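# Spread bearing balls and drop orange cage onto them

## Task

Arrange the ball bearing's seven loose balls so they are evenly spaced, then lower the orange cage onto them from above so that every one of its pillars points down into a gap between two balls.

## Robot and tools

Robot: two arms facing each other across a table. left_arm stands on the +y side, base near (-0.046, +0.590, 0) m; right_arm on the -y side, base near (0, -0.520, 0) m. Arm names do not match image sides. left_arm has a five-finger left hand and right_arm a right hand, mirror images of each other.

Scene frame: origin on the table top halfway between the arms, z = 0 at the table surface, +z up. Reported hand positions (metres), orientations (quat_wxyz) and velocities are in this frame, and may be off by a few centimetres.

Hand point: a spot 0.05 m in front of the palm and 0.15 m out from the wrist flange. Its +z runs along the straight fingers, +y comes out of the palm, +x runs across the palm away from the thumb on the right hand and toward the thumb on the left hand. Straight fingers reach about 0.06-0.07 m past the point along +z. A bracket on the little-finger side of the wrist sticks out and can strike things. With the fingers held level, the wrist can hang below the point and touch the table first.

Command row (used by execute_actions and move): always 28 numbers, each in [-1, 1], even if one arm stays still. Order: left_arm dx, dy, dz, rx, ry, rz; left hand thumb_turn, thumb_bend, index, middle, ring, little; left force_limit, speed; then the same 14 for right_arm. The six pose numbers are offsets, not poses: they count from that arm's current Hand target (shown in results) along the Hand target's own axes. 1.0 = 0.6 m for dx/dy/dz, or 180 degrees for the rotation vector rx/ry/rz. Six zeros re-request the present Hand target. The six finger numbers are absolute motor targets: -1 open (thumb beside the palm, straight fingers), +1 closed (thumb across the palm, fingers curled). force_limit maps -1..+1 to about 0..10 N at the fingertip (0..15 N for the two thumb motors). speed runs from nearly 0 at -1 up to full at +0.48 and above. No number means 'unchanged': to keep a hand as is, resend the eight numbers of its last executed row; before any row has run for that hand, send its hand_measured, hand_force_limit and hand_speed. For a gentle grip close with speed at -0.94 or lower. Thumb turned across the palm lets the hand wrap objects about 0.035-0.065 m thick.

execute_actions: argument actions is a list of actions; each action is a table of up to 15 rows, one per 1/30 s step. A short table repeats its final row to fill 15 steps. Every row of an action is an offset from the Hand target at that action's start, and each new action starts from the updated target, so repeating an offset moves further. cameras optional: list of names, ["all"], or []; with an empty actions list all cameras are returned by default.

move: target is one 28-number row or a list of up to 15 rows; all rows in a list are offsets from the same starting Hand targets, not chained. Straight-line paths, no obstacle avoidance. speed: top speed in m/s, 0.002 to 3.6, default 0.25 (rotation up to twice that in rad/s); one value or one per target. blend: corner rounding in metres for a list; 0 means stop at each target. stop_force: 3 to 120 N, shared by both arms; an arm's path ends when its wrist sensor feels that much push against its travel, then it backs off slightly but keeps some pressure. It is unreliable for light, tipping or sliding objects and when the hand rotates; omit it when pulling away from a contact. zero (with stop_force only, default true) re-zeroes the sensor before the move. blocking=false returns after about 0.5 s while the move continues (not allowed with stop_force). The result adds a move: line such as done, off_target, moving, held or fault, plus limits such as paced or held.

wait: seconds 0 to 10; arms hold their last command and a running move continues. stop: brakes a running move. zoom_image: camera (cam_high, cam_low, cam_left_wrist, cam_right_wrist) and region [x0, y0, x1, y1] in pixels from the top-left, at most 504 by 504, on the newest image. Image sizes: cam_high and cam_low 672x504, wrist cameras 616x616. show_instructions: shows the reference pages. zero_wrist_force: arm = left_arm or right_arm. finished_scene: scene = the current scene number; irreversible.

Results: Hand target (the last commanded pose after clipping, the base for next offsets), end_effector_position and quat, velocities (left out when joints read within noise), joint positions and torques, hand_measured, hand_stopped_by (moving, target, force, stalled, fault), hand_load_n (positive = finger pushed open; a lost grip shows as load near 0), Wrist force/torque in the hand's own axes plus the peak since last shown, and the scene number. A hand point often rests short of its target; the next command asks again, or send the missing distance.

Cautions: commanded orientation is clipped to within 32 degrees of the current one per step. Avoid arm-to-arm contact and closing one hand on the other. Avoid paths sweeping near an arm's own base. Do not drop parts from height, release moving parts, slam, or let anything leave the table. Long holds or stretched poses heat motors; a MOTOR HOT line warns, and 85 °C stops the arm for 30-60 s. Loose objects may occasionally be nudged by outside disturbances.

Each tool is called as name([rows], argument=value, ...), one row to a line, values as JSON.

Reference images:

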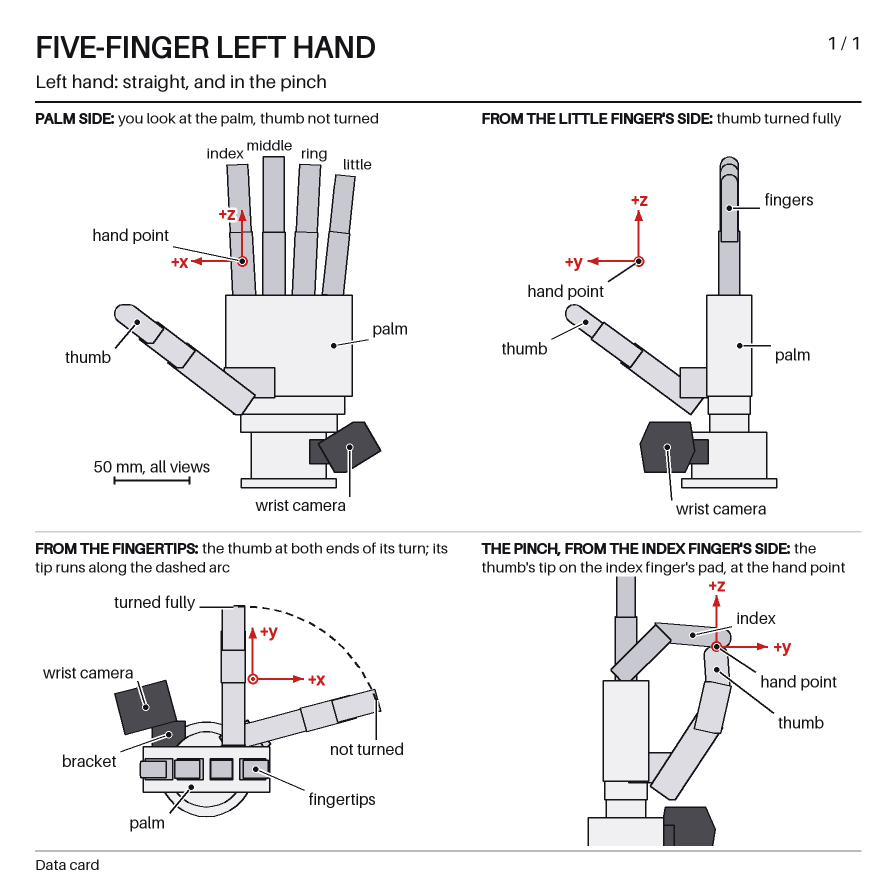

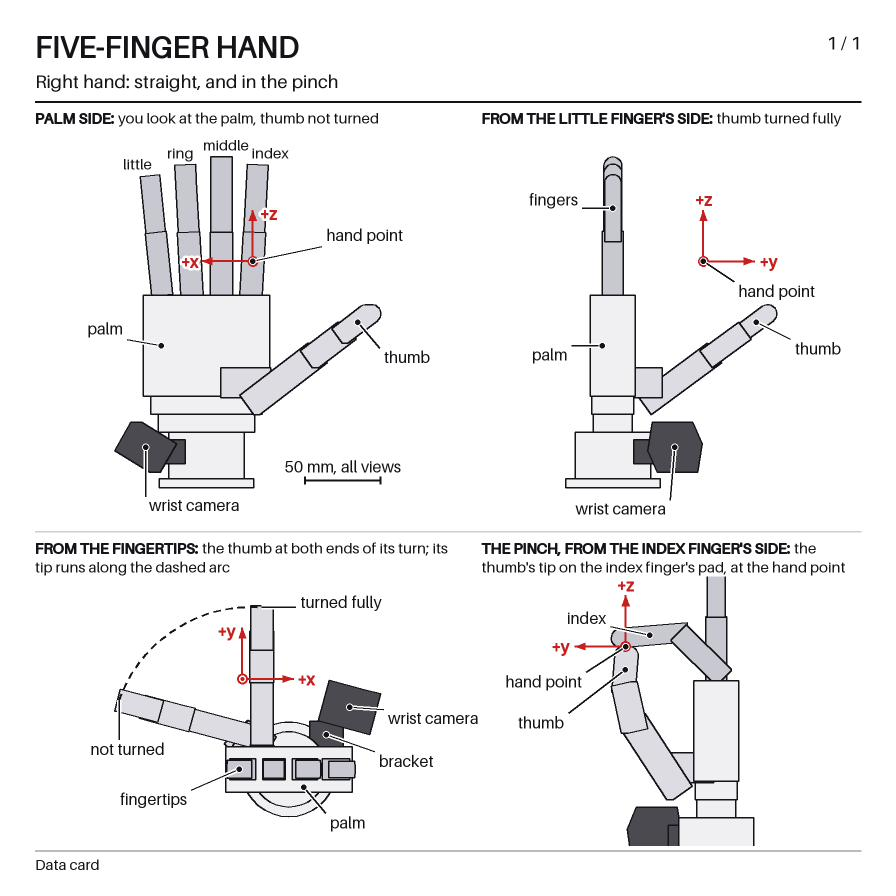

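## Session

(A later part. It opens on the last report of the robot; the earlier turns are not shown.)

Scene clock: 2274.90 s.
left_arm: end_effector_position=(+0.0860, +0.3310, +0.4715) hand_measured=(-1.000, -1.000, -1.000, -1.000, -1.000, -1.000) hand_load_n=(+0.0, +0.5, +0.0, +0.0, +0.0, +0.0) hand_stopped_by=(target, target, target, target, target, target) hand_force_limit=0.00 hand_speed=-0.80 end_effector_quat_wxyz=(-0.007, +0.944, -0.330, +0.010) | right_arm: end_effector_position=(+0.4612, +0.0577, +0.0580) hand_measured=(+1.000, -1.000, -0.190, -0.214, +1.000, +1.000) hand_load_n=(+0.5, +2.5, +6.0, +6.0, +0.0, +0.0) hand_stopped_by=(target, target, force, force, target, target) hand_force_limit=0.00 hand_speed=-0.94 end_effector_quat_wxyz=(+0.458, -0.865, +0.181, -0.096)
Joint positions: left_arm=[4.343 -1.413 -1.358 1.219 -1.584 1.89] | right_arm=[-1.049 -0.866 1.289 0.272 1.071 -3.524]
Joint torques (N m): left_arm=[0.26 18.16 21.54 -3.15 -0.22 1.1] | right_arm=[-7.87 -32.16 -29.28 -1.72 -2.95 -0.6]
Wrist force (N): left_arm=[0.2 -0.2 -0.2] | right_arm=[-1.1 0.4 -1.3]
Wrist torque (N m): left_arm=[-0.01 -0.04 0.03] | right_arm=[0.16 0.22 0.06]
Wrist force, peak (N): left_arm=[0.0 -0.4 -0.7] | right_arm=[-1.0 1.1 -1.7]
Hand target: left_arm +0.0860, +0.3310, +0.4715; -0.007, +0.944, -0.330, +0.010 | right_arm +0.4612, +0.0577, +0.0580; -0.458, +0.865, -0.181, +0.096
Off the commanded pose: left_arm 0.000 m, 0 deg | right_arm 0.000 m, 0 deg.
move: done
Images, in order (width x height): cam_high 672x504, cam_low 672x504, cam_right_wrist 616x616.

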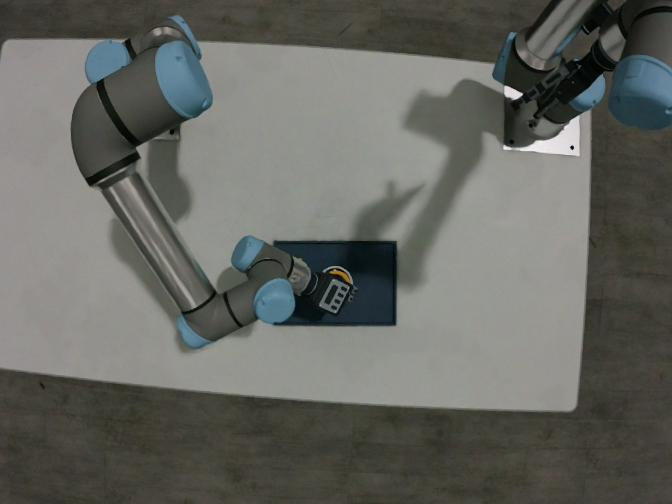

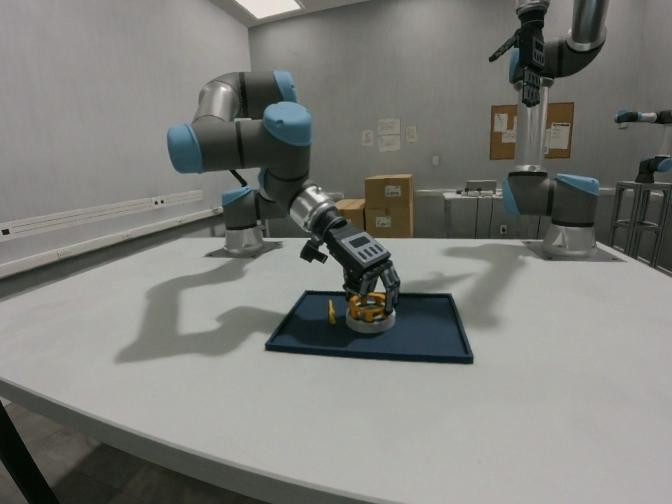

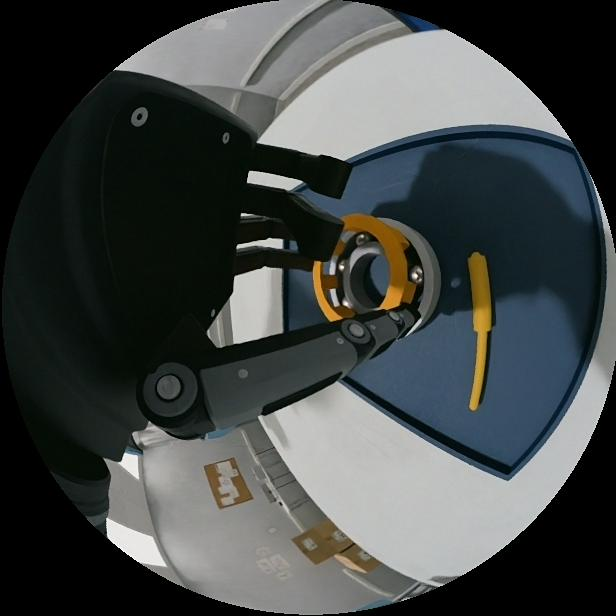

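move(target=[0,0,0,0,0,0,-1,-1,-1,-1,-1,-1,0,-0.8,0,-0.0414,-0.02805,0,0,0,1,-1,-0.08,-0.1,1,1,0.0,-0.94], speed=0.06, cameras=["cam_high","cam_low","cam_right_wrist"])

zoom_image(camera="cam_high", region=[324, 262, 354, 286])

zoom_image(camera="cam_low", region=[342, 280, 402, 340])

zoom_image(camera="cam_right_wrist", region=[305, 205, 445, 345])

Scene clock: 2449.00 s.
left_arm: end_effector_position=(+0.0860, +0.3310, +0.4715) hand_measured=(-1.000, -1.000, -1.000, -1.000, -1.000, -1.000) hand_load_n=(+0.0, +0.0, +0.0, +0.0, +0.0, +0.0) hand_stopped_by=(target, target, target, target, target, target) hand_force_limit=0.00 hand_speed=-0.80 end_effector_quat_wxyz=(-0.007, +0.944, -0.330, +0.010) | right_arm: end_effector_position=(+0.4612, +0.0578, +0.0879) hand_measured=(+1.000, -1.000, -0.190, -0.214, +1.000, +1.000) hand_load_n=(+0.5, +2.5, +6.0, +6.0, +0.0, +0.5) hand_stopped_by=(target, target, force, force, target, target) hand_force_limit=0.00 hand_speed=-0.94 end_effector_quat_wxyz=(+0.458, -0.865, +0.181, -0.096)
Joint positions: left_arm=[4.343 -1.413 -1.358 1.219 -1.584 1.89] | right_arm=[-1.048 -0.894 1.256 0.333 1.071 -3.524]
Joint torques (N m): left_arm=[0.08 18.37 20.87 -3.22 -0.17 1.18] | right_arm=[7.03 -52.61 -31.26 3.1 2 -1.09]
Wrist force (N): left_arm=[0.1 0.0 -0.1] | right_arm=[-0.9 0.9 -1.2]
Wrist torque (N m): left_arm=[0.00 -0.02 0.01] | right_arm=[0.23 0.20 0.08]
Wrist force, peak (N): left_arm=[0.1 -0.5 -0.5] | right_arm=[-1.3 1.1 -1.6]
Hand target: left_arm +0.0860, +0.3310, +0.4715; -0.007, +0.944, -0.330, +0.010 | right_arm +0.4612, +0.0578, +0.0880; -0.458, +0.865, -0.181, +0.096
Off the commanded pose: left_arm 0.000 m, 0 deg | right_arm 0.000 m, 0 deg.
move: done
Images, in order (width x height): cam_high 672x504, cam_low 672x504, cam_right_wrist 616x616.

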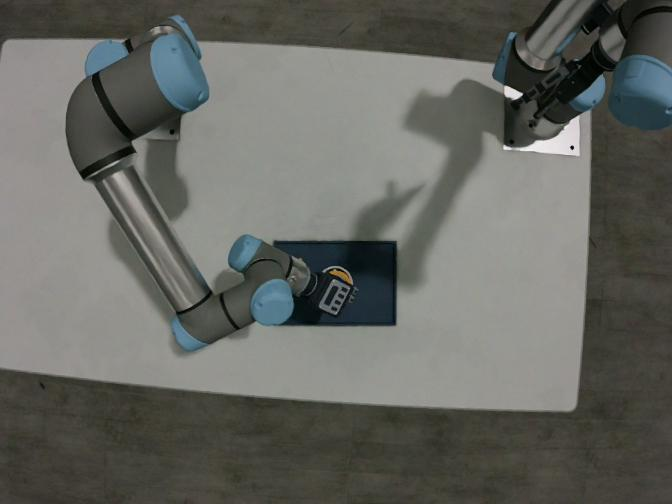

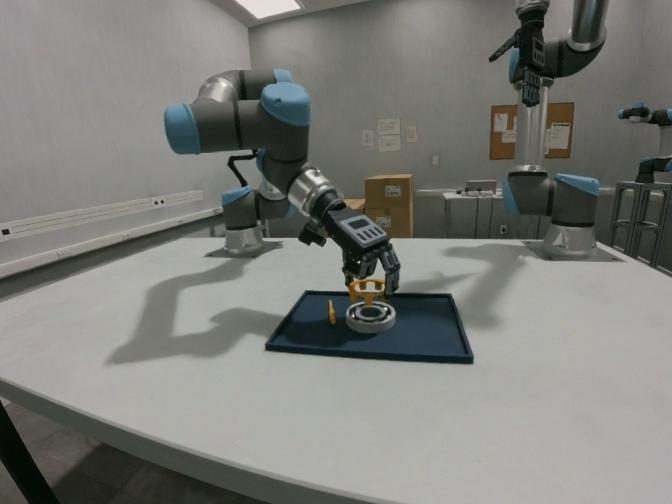

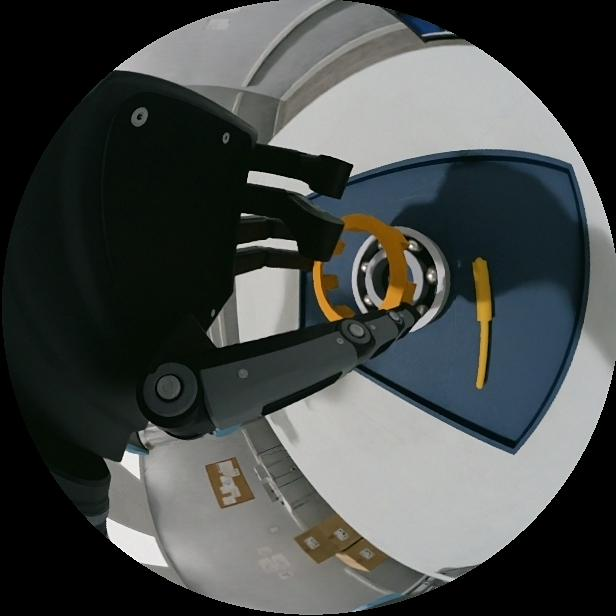

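Scaled by 16.800 from the camera's 672x504 image, which has a finer 960x720 frame.

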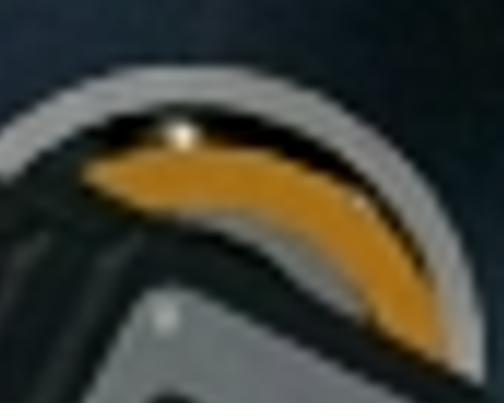

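Scaled by 8.400 from the camera's 672x504 image, which has a finer 960x720 frame.

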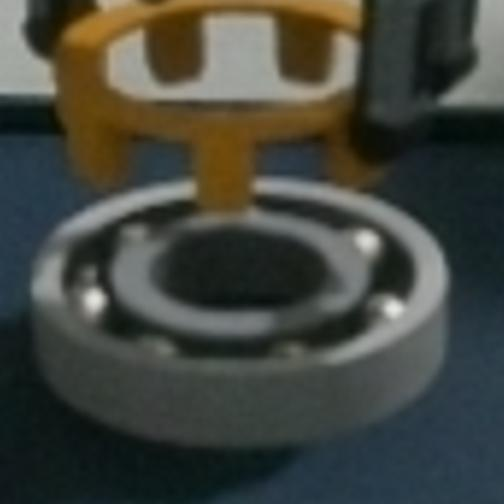

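Scaled by 3.600 from the camera's 616x616 image, which has a finer 880x880 frame.

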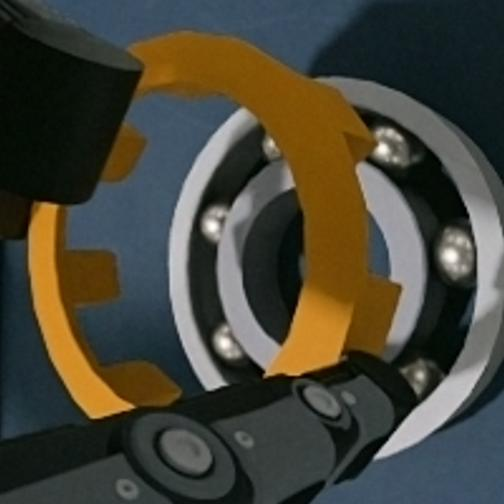

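zoom_image(camera="cam_low", region=[342, 265, 402, 325])

Scaled by 8.400 from the camera's 672x504 image, which has a finer 960x720 frame.

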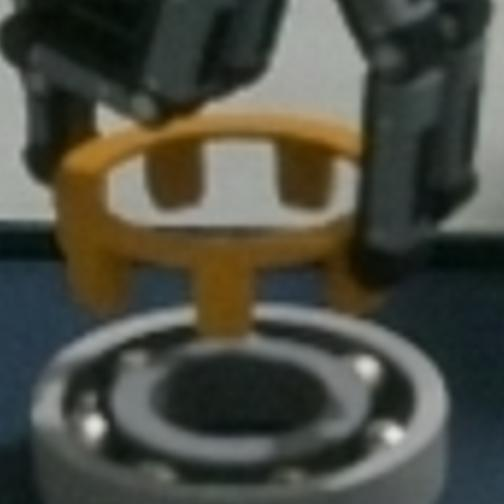

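move(target=[0,0,0,0,0,0,-1,-1,-1,-1,-1,-1,0,-0.8,-0.00529,0.04208,0.02704,0,0.0161,0.0109,1,-1,-0.08,-0.1,1,1,0.0,-0.94], speed=0.05, cameras=["cam_high","cam_low","cam_right_wrist"])

zoom_image(camera="cam_high", region=[324, 262, 354, 286])

zoom_image(camera="cam_low", region=[342, 280, 402, 340])

zoom_image(camera="cam_right_wrist", region=[305, 205, 445, 345])

Scene clock: 2546.00 s.
left_arm: end_effector_position=(+0.0860, +0.3310, +0.4715) hand_measured=(-1.000, -1.000, -1.000, -1.000, -1.000, -1.000) hand_load_n=(+0.0, +0.0, +0.0, +0.0, +0.5, +0.0) hand_stopped_by=(target, target, target, target, target, target) hand_force_limit=0.00 hand_speed=-0.80 end_effector_quat_wxyz=(-0.007, +0.944, -0.330, +0.010) | right_arm: end_effector_position=(+0.4580, +0.0583, +0.0580) hand_measured=(+1.000, -1.000, -0.190, -0.214, +1.000, +1.000) hand_load_n=(+0.0, +2.5, +6.0, +6.0, +0.0, +0.0) hand_stopped_by=(target, target, force, force, target, target) hand_force_limit=0.00 hand_speed=-0.94 end_effector_quat_wxyz=(+0.455, -0.859, +0.207, -0.110)
Joint positions: left_arm=[4.343 -1.413 -1.358 1.219 -1.584 1.89] | right_arm=[-1.031 -0.888 1.324 0.234 1.132 -3.468]
Joint torques (N m): left_arm=[-0.64 18.1 21.3 -3.17 -0.34 1.22] | right_arm=[9.29 -31.71 -4.81 -1.89 1.85 1.01]
Wrist force (N): left_arm=[0.1 -0.2 -0.1] | right_arm=[-0.8 0.7 -1.6]
Wrist torque (N m): left_arm=[-0.04 -0.01 0.01] | right_arm=[0.25 0.15 0.01]
Wrist force, peak (N): left_arm=[0.1 -0.4 -0.6] | right_arm=[-1.2 1.0 -1.9]
Hand target: left_arm +0.0860, +0.3310, +0.4715; -0.007, +0.944, -0.330, +0.010 | right_arm +0.4580, +0.0583, +0.0580; -0.455, +0.859, -0.207, +0.110
Off the commanded pose: left_arm 0.000 m, 0 deg | right_arm 0.000 m, 0 deg.
move: done
Images, in order (width x height): cam_high 672x504, cam_low 672x504, cam_right_wrist 616x616.

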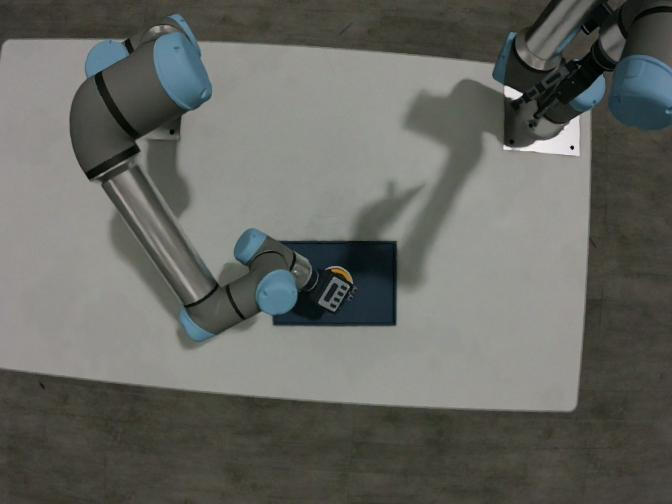

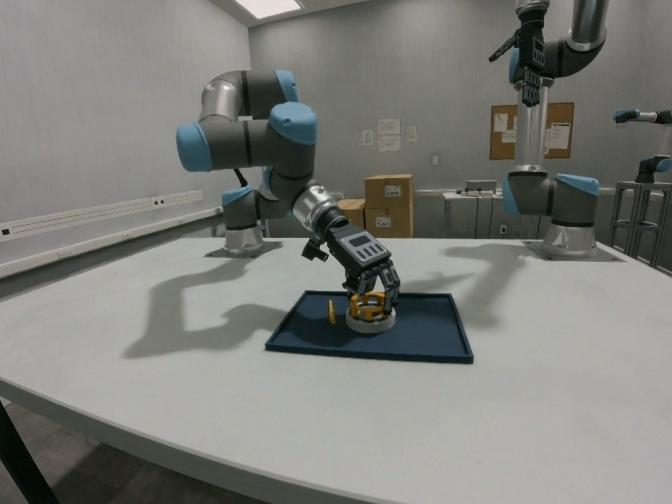

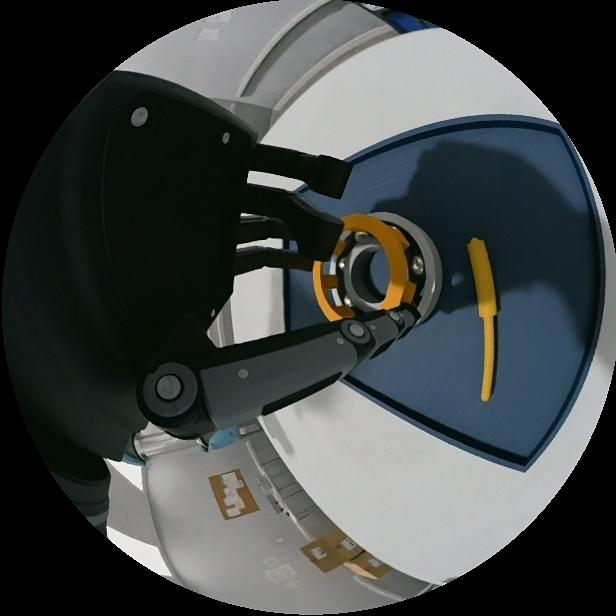

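Scaled by 16.800 from the camera's 672x504 image, which has a finer 960x720 frame.

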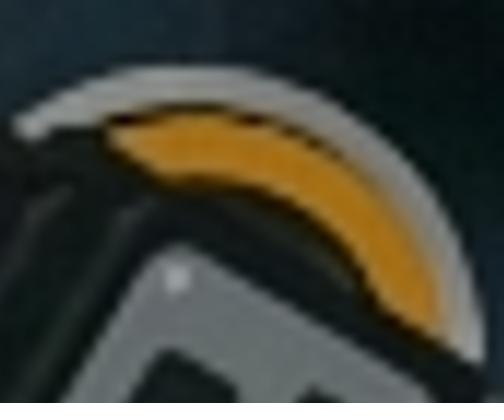

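Scaled by 8.400 from the camera's 672x504 image, which has a finer 960x720 frame.

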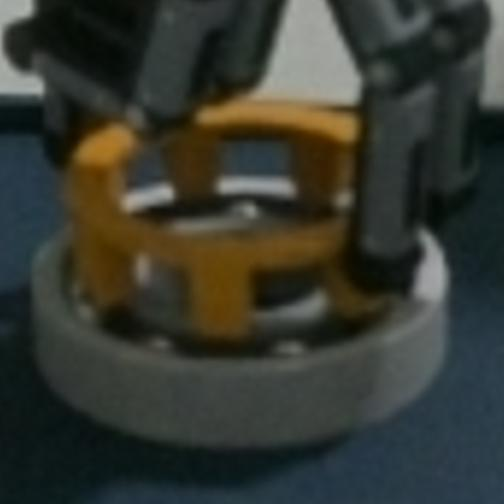

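Scaled by 3.600 from the camera's 616x616 image, which has a finer 880x880 frame.

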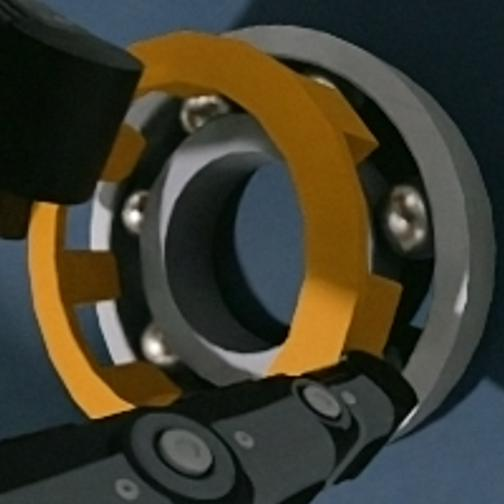

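move(target=[0,0,0,0,0,0,-1,-1,-1,-1,-1,-1,0,-0.8,0.0002,0.01542,0.00993,0,0,0,1,-1,-0.08,-0.1,1,1,0.0,-0.94], speed=0.01, stop_force=3, cameras=["cam_high","cam_low","cam_right_wrist"])

zoom_image(camera="cam_high", region=[324, 262, 354, 286])

zoom_image(camera="cam_low", region=[342, 280, 402, 340])

zoom_image(camera="cam_right_wrist", region=[305, 205, 445, 345])

Scene clock: 2570.73 s.
left_arm: end_effector_position=(+0.0860, +0.3310, +0.4715) hand_measured=(-1.000, -1.000, -1.000, -1.000, -1.000, -1.000) hand_load_n=(+0.0, +0.0, +0.0, +0.0, +0.0, +0.0) hand_stopped_by=(target, target, target, target, target, target) hand_force_limit=0.00 hand_speed=-0.80 end_effector_quat_wxyz=(-0.007, +0.944, -0.330, +0.010) | right_arm: end_effector_position=(+0.4580, +0.0580, +0.0470) hand_measured=(+1.000, -1.000, -0.190, -0.214, +1.000, +1.000) hand_load_n=(+0.0, +2.5, +5.5, +6.0, +0.0, +0.0) hand_stopped_by=(target, target, force, force, target, target) hand_force_limit=0.00 hand_speed=-0.94 end_effector_quat_wxyz=(+0.455, -0.859, +0.207, -0.110)
Joint positions: left_arm=[4.343 -1.413 -1.358 1.219 -1.584 1.89] | right_arm=[-1.031 -0.877 1.336 0.211 1.131 -3.469]
Joint torques (N m): left_arm=[-0.81 18.19 20.76 -3.22 -0.24 1.27] | right_arm=[-8.96 -31.73 -3.29 -2 -2.98 -1.53]
Wrist force (N): left_arm=[0.2 -0.1 0.0] | right_arm=[-0.5 0.9 -1.7]
Wrist torque (N m): left_arm=[-0.01 -0.04 0.02] | right_arm=[0.23 0.11 0.04]
Wrist force, peak (N): left_arm=[0.0 -0.5 -0.6] | right_arm=[-0.9 1.0 -2.3]
Hand target: left_arm +0.0860, +0.3310, +0.4715; -0.007, +0.944, -0.330, +0.010 | right_arm +0.4580, +0.0580, +0.0470; -0.455, +0.859, -0.207, +0.110
Off the commanded pose: left_arm 0.000 m, 0 deg | right_arm 0.000 m, 0 deg.
move: done
Images, in order (width x height): cam_high 672x504, cam_low 672x504, cam_right_wrist 616x616.

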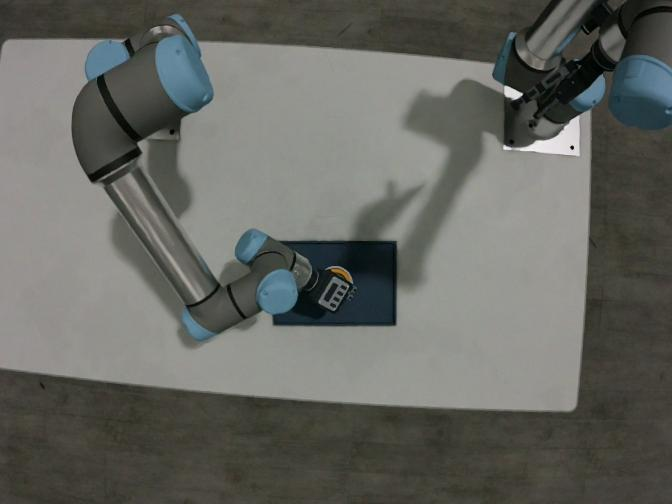

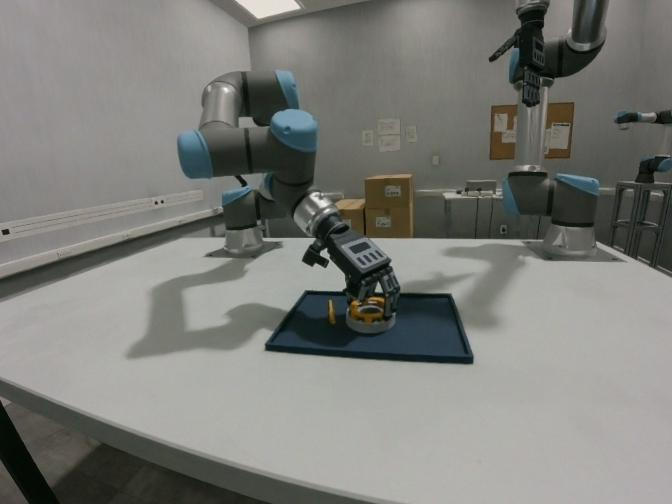

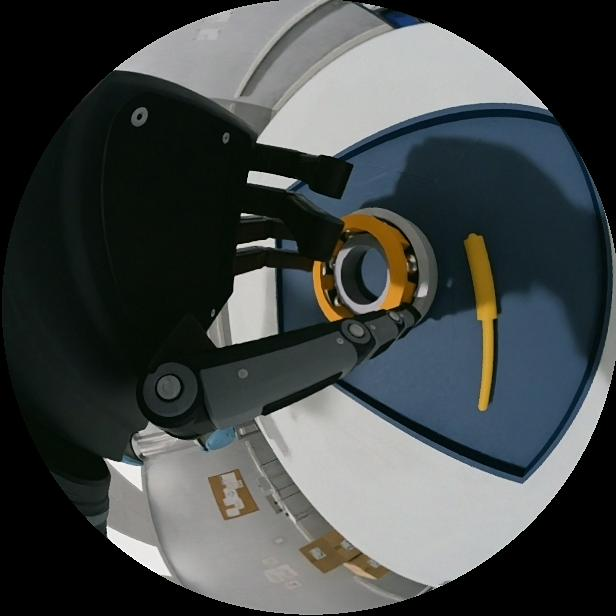

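Scaled by 16.800 from the camera's 672x504 image, which has a finer 960x720 frame.

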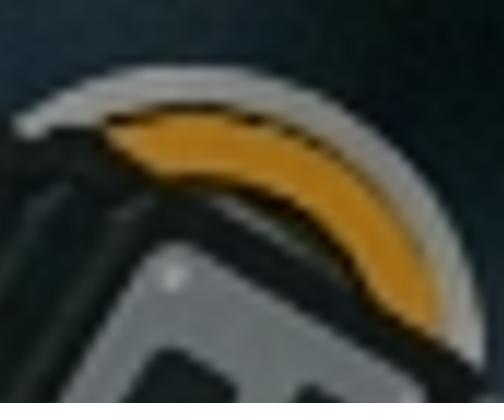

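Scaled by 8.400 from the camera's 672x504 image, which has a finer 960x720 frame.

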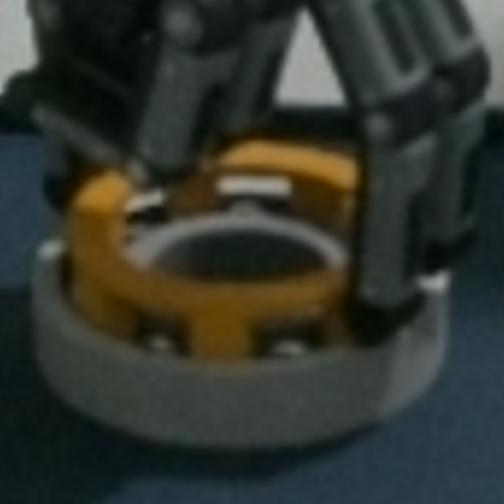

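Scaled by 3.600 from the camera's 616x616 image, which has a finer 880x880 frame.

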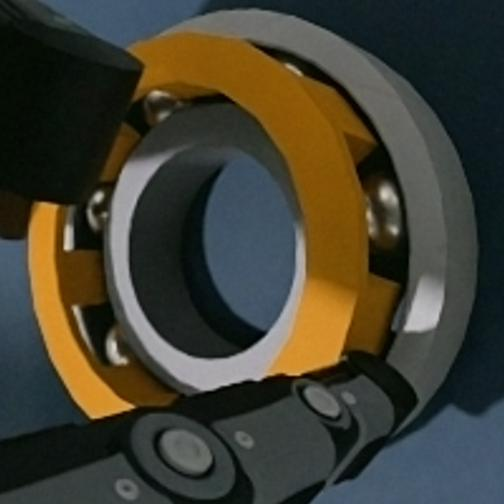

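move(target=[0,0,0,0,0,0,-1,-1,-1,-1,-1,-1,0,-0.8,0,0.00827,0.00561,0,0,0,1,-1,-0.08,-0.1,1,1,0.0,-0.94], speed=0.006, stop_force=3, cameras=["cam_high","cam_low","cam_right_wrist"])

zoom_image(camera="cam_low", region=[342, 280, 402, 340])

zoom_image(camera="cam_right_wrist", region=[305, 205, 445, 345])

Scene clock: 2580.77 s.
left_arm: end_effector_position=(+0.0860, +0.3310, +0.4715) hand_measured=(-1.000, -1.000, -1.000, -1.000, -1.000, -1.000) hand_load_n=(+0.0, +0.0, +0.0, +0.0, +0.0, +0.0) hand_stopped_by=(target, target, target, target, target, target) hand_force_limit=0.00 hand_speed=-0.80 end_effector_quat_wxyz=(-0.007, +0.944, -0.330, +0.010) | right_arm: end_effector_position=(+0.4580, +0.0580, +0.0439) hand_measured=(+1.000, -1.000, -0.190, -0.214, +1.000, +1.000) hand_load_n=(+0.0, +2.5, +6.0, +6.0, +0.0, +0.0) hand_stopped_by=(target, target, force, force, target, target) hand_force_limit=0.00 hand_speed=-0.94 end_effector_quat_wxyz=(+0.455, -0.859, +0.207, -0.110)
Joint positions: left_arm=[4.343 -1.413 -1.358 1.219 -1.584 1.89] | right_arm=[-1.031 -0.874 1.339 0.205 1.131 -3.469]
Joint torques (N m): left_arm=[-0.43 18.82 20.48 -3.21 -0.26 1.16] | right_arm=[-6.78 -51.05 -28.08 2.72 -0.41 -1.53]
Wrist force (N): left_arm=[0.2 -0.2 -0.4] | right_arm=[-0.3 -2.3 -4.4]
Wrist torque (N m): left_arm=[-0.01 -0.04 0.02] | right_arm=[0.31 0.18 -0.02]
Wrist force, peak (N): left_arm=[0.3 -0.6 -0.5] | right_arm=[0.1 -4.9 -6.0]
Hand target: left_arm +0.0860, +0.3310, +0.4715; -0.007, +0.944, -0.330, +0.010 | right_arm +0.4580, +0.0580, +0.0439; -0.455, +0.859, -0.207, +0.110 (not the last commanded pose)
Off the commanded pose: left_arm 0.000 m, 0 deg | right_arm 0.003 m, 0 deg.
move: contact (right_arm)
Images, in order (width x height): cam_high 672x504, cam_low 672x504, cam_right_wrist 616x616.

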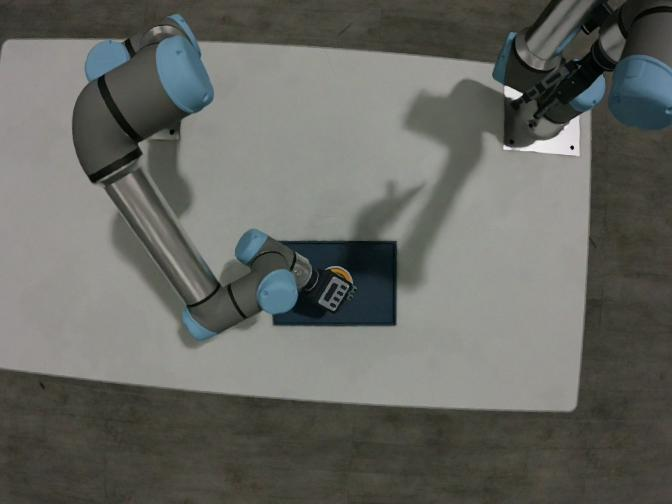

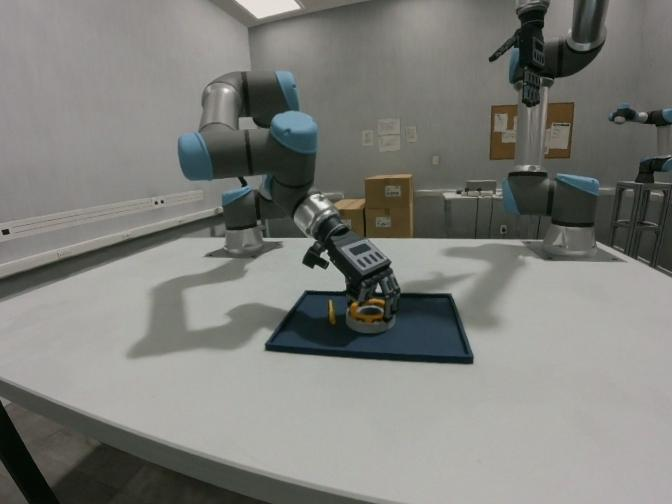

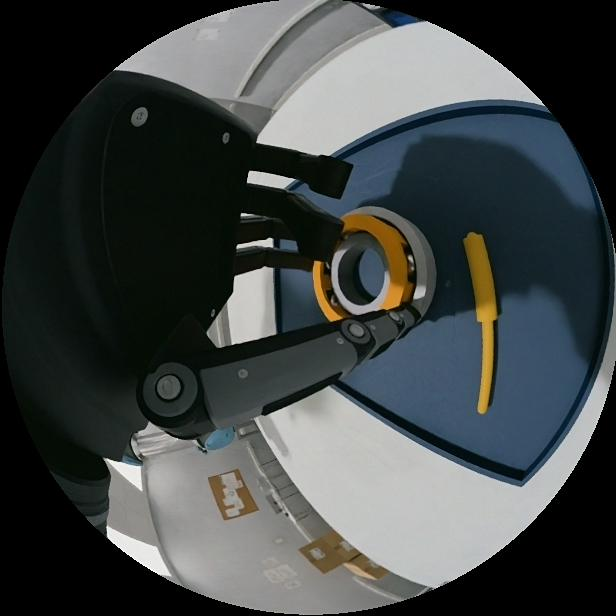

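Scaled by 8.400 from the camera's 672x504 image, which has a finer 960x720 frame.

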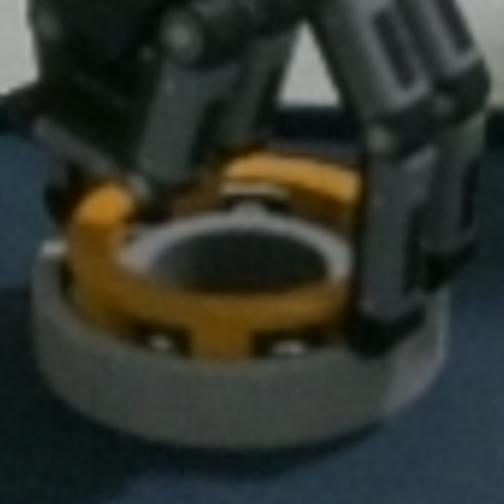

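Scaled by 3.600 from the camera's 616x616 image, which has a finer 880x880 frame.

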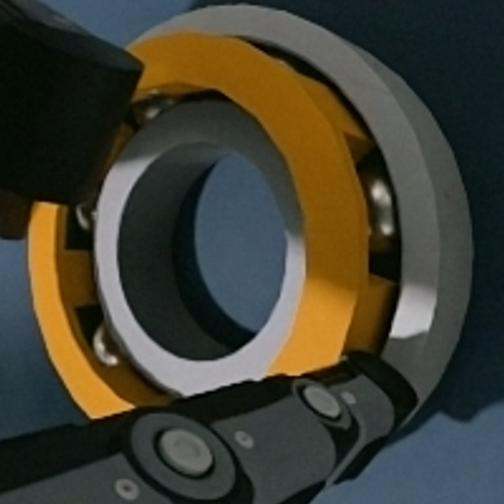

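move(target=[0,0,0,0,0,0,-1,-1,-1,-1,-1,-1,0,-0.8,0,-0.00207,-0.0014,0,0,0,1,-1,-0.08,-0.1,1,1,0.0,-0.94], speed=0.01)

move(target=[0,0,0,0,0,0,-1,-1,-1,-1,-1,-1,0,-0.8,0,0,0,0,0,0,1,-1,-0.38,-0.38,1,1,0.0,-0.94], cameras=["cam_high","cam_low","cam_right_wrist"])

zoom_image(camera="cam_low", region=[342, 280, 402, 340])

zoom_image(camera="cam_right_wrist", region=[305, 205, 445, 345])

Scene clock: 2601.60 s.
left_arm: end_effector_position=(+0.0860, +0.3310, +0.4715) hand_measured=(-1.000, -1.000, -1.000, -1.000, -1.000, -1.000) hand_load_n=(+0.0, +0.0, +0.0, +0.0, +0.0, +0.0) hand_stopped_by=(target, target, target, target, target, target) hand_force_limit=0.00 hand_speed=-0.80 end_effector_quat_wxyz=(-0.007, +0.944, -0.330, +0.010) | right_arm: end_effector_position=(+0.4581, +0.0580, +0.0453) hand_measured=(+1.000, -1.000, -0.190, -0.214, +1.000, +1.000) hand_load_n=(+0.5, +2.5, +6.0, +6.0, +0.0, +0.0) hand_stopped_by=(target, target, force, force, target, target) hand_force_limit=0.00 hand_speed=-0.94 end_effector_quat_wxyz=(+0.455, -0.859, +0.207, -0.110)
Joint positions: left_arm=[4.343 -1.413 -1.358 1.219 -1.584 1.89] | right_arm=[-1.031 -0.875 1.337 0.208 1.131 -3.469]
Joint torques (N m): left_arm=[-0.57 18.39 21.31 -3.22 -0.18 1.18] | right_arm=[-3.57 -50.36 -29.68 2.5 1.92 -0.79]
Wrist force (N): left_arm=[0.0 -0.6 -0.4] | right_arm=[-0.5 0.4 -1.3]
Wrist torque (N m): left_arm=[-0.07 -0.01 0.02] | right_arm=[0.14 0.10 0.03]
Wrist force, peak (N): left_arm=[0.1 -0.5 -0.6] | right_arm=[-0.3 -2.4 -4.5]
Hand target: left_arm +0.0860, +0.3310, +0.4715; -0.007, +0.944, -0.330, +0.010 | right_arm +0.4580, +0.0580, +0.0454; -0.455, +0.859, -0.207, +0.110
Off the commanded pose: left_arm 0.000 m, 0 deg | right_arm 0.000 m, 0 deg.
move: done

Scene clock: 2603.00 s.
left_arm: end_effector_position=(+0.0860, +0.3310, +0.4715) hand_measured=(-1.000, -1.000, -1.000, -1.000, -1.000, -1.000) hand_load_n=(+0.0, +0.0, +0.0, +0.0, +0.0, +0.0) hand_stopped_by=(target, target, target, target, target, target) hand_force_limit=0.00 hand_speed=-0.80 end_effector_quat_wxyz=(-0.007, +0.944, -0.330, +0.010) | right_arm: end_effector_position=(+0.4581, +0.0580, +0.0454) hand_measured=(+1.000, -1.000, -0.380, -0.380, +1.000, +1.000) hand_load_n=(+0.5, +1.0, +0.0, +0.0, +0.0, +0.0) hand_stopped_by=(target, target, target, target, target, target) hand_force_limit=0.00 hand_speed=-0.94 end_effector_quat_wxyz=(+0.455, -0.859, +0.207, -0.110)
Joint positions: left_arm=[4.343 -1.413 -1.358 1.219 -1.584 1.89] | right_arm=[-1.031 -0.875 1.337 0.208 1.131 -3.469]
Joint torques (N m): left_arm=[-0.07 18.6 20.77 -3.22 -0.28 1.27] | right_arm=[0.24 -51.78 -31.12 -3.43 1.49 -0.13]
Wrist force (N): left_arm=[0.0 -0.2 -0.4] | right_arm=[-0.7 3.5 -7.0]
Wrist torque (N m): left_arm=[-0.02 -0.01 0.01] | right_arm=[0.14 0.20 0.06]
Wrist force, peak (N): left_arm=[-0.2 -0.5 -0.6] | right_arm=[-0.8 3.3 -7.4]
Hand target: left_arm +0.0860, +0.3310, +0.4715; -0.007, +0.944, -0.330, +0.010 | right_arm +0.4580, +0.0580, +0.0454; -0.455, +0.859, -0.207, +0.110
Off the commanded pose: left_arm 0.000 m, 0 deg | right_arm 0.000 m, 0 deg.
move: done
Images, in order (width x height): cam_high 672x504, cam_low 672x504, cam_right_wrist 616x616.

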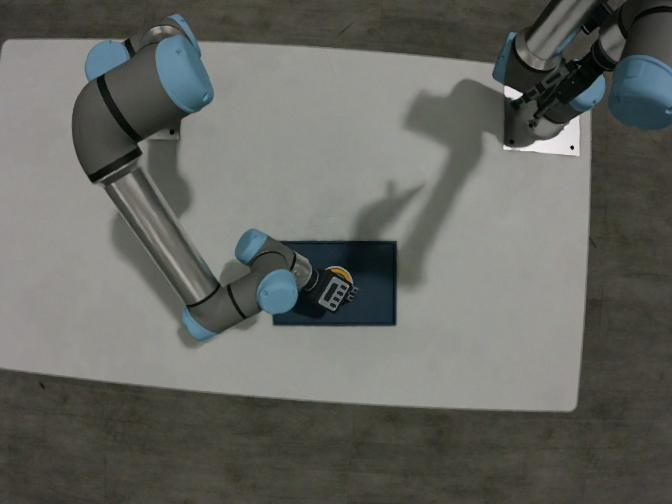

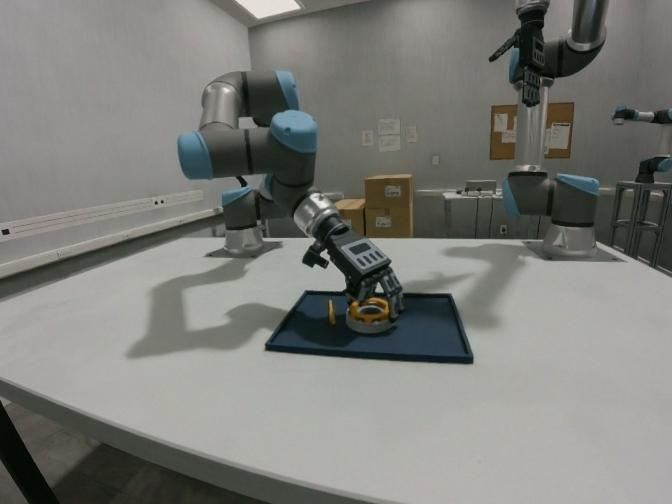

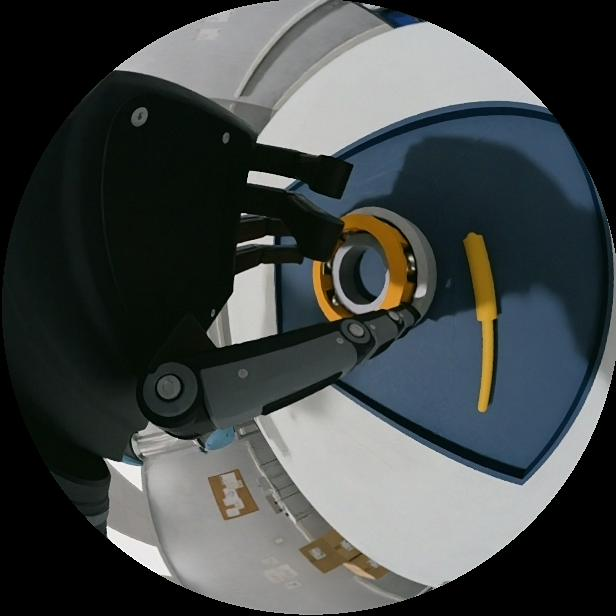

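Scaled by 8.400 from the camera's 672x504 image, which has a finer 960x720 frame.

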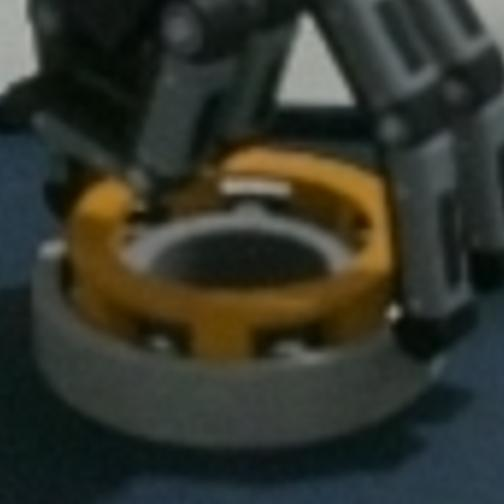

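Scaled by 3.600 from the camera's 616x616 image, which has a finer 880x880 frame.

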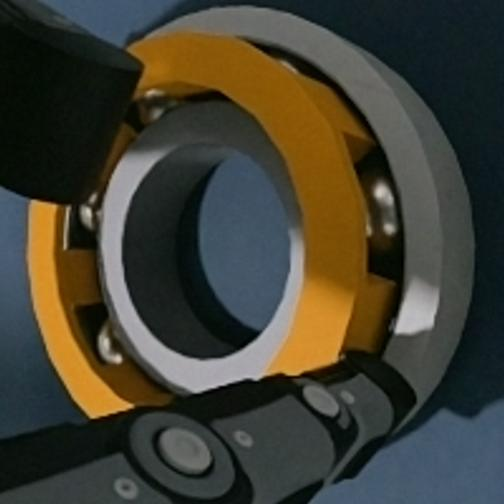

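move(target=[0,0,0,0,0,0,-1,-1,-1,-1,-1,-1,0,-0.8,0,0.00138,-0.00204,0,0,0,1,-1,-0.38,-0.38,1,1,0.0,-0.94], speed=0.005, cameras=["cam_high","cam_low","cam_right_wrist"])

zoom_image(camera="cam_low", region=[342, 280, 402, 340])

zoom_image(camera="cam_right_wrist", region=[305, 205, 445, 345])

Scene clock: 2624.20 s.
left_arm: end_effector_position=(+0.0860, +0.3310, +0.4715) hand_measured=(-1.000, -1.000, -1.000, -1.000, -1.000, -1.000) hand_load_n=(+0.0, +0.0, +0.0, +0.0, +0.0, +0.0) hand_stopped_by=(target, target, target, target, target, target) hand_force_limit=0.00 hand_speed=-0.80 end_effector_quat_wxyz=(-0.007, +0.944, -0.330, +0.010) | right_arm: end_effector_position=(+0.4574, +0.0568, +0.0454) hand_measured=(+1.000, -1.000, -0.380, -0.380, +1.000, +1.000) hand_load_n=(-0.5, +0.0, -0.5, +0.0, +0.0, +0.0) hand_stopped_by=(target, target, target, target, target, target) hand_force_limit=0.00 hand_speed=-0.94 end_effector_quat_wxyz=(+0.455, -0.859, +0.207, -0.110)
Joint positions: left_arm=[4.343 -1.413 -1.358 1.219 -1.584 1.89] | right_arm=[-1.033 -0.878 1.342 0.206 1.13 -3.469]
Joint torques (N m): left_arm=[-0.2 18.37 20.53 -3.13 -0.27 1.21] | right_arm=[-9.33 -53.14 -2.8 -1.64 -2.93 -1.52]
Wrist force (N): left_arm=[0.0 -0.2 -0.4] | right_arm=[-0.6 0.4 -1.7]
Wrist torque (N m): left_arm=[-0.01 0.00 0.01] | right_arm=[0.22 0.14 0.19]
Wrist force, peak (N): left_arm=[0.4 -0.3 -0.6] | right_arm=[-0.8 3.4 -7.6]
Hand target: left_arm +0.0860, +0.3310, +0.4715; -0.007, +0.944, -0.330, +0.010 | right_arm +0.4574, +0.0567, +0.0454; -0.455, +0.859, -0.207, +0.110
Off the commanded pose: left_arm 0.000 m, 0 deg | right_arm 0.000 m, 0 deg.
move: done
Images, in order (width x height): cam_high 672x504, cam_low 672x504, cam_right_wrist 616x616.

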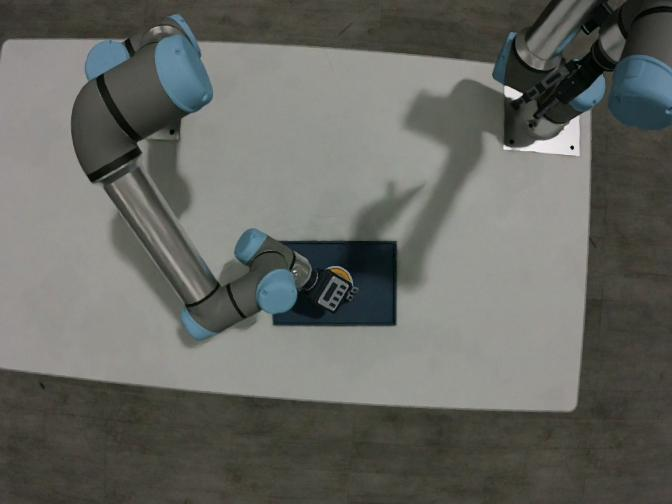

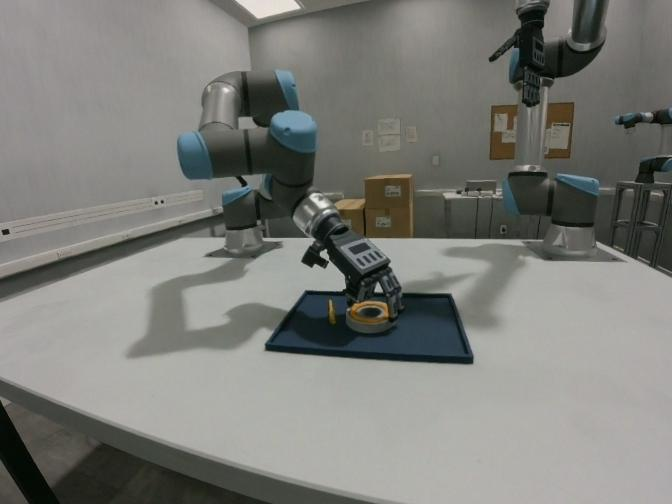

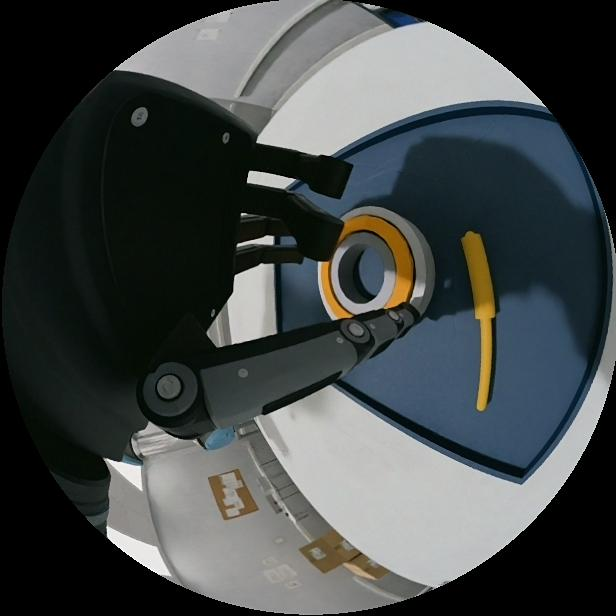

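Scaled by 8.400 from the camera's 672x504 image, which has a finer 960x720 frame.

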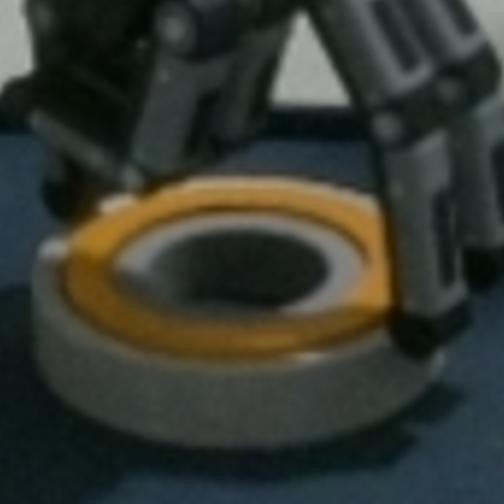

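Scaled by 3.600 from the camera's 616x616 image, which has a finer 880x880 frame.

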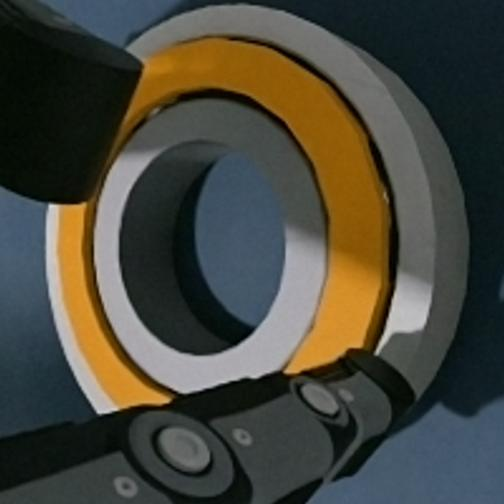

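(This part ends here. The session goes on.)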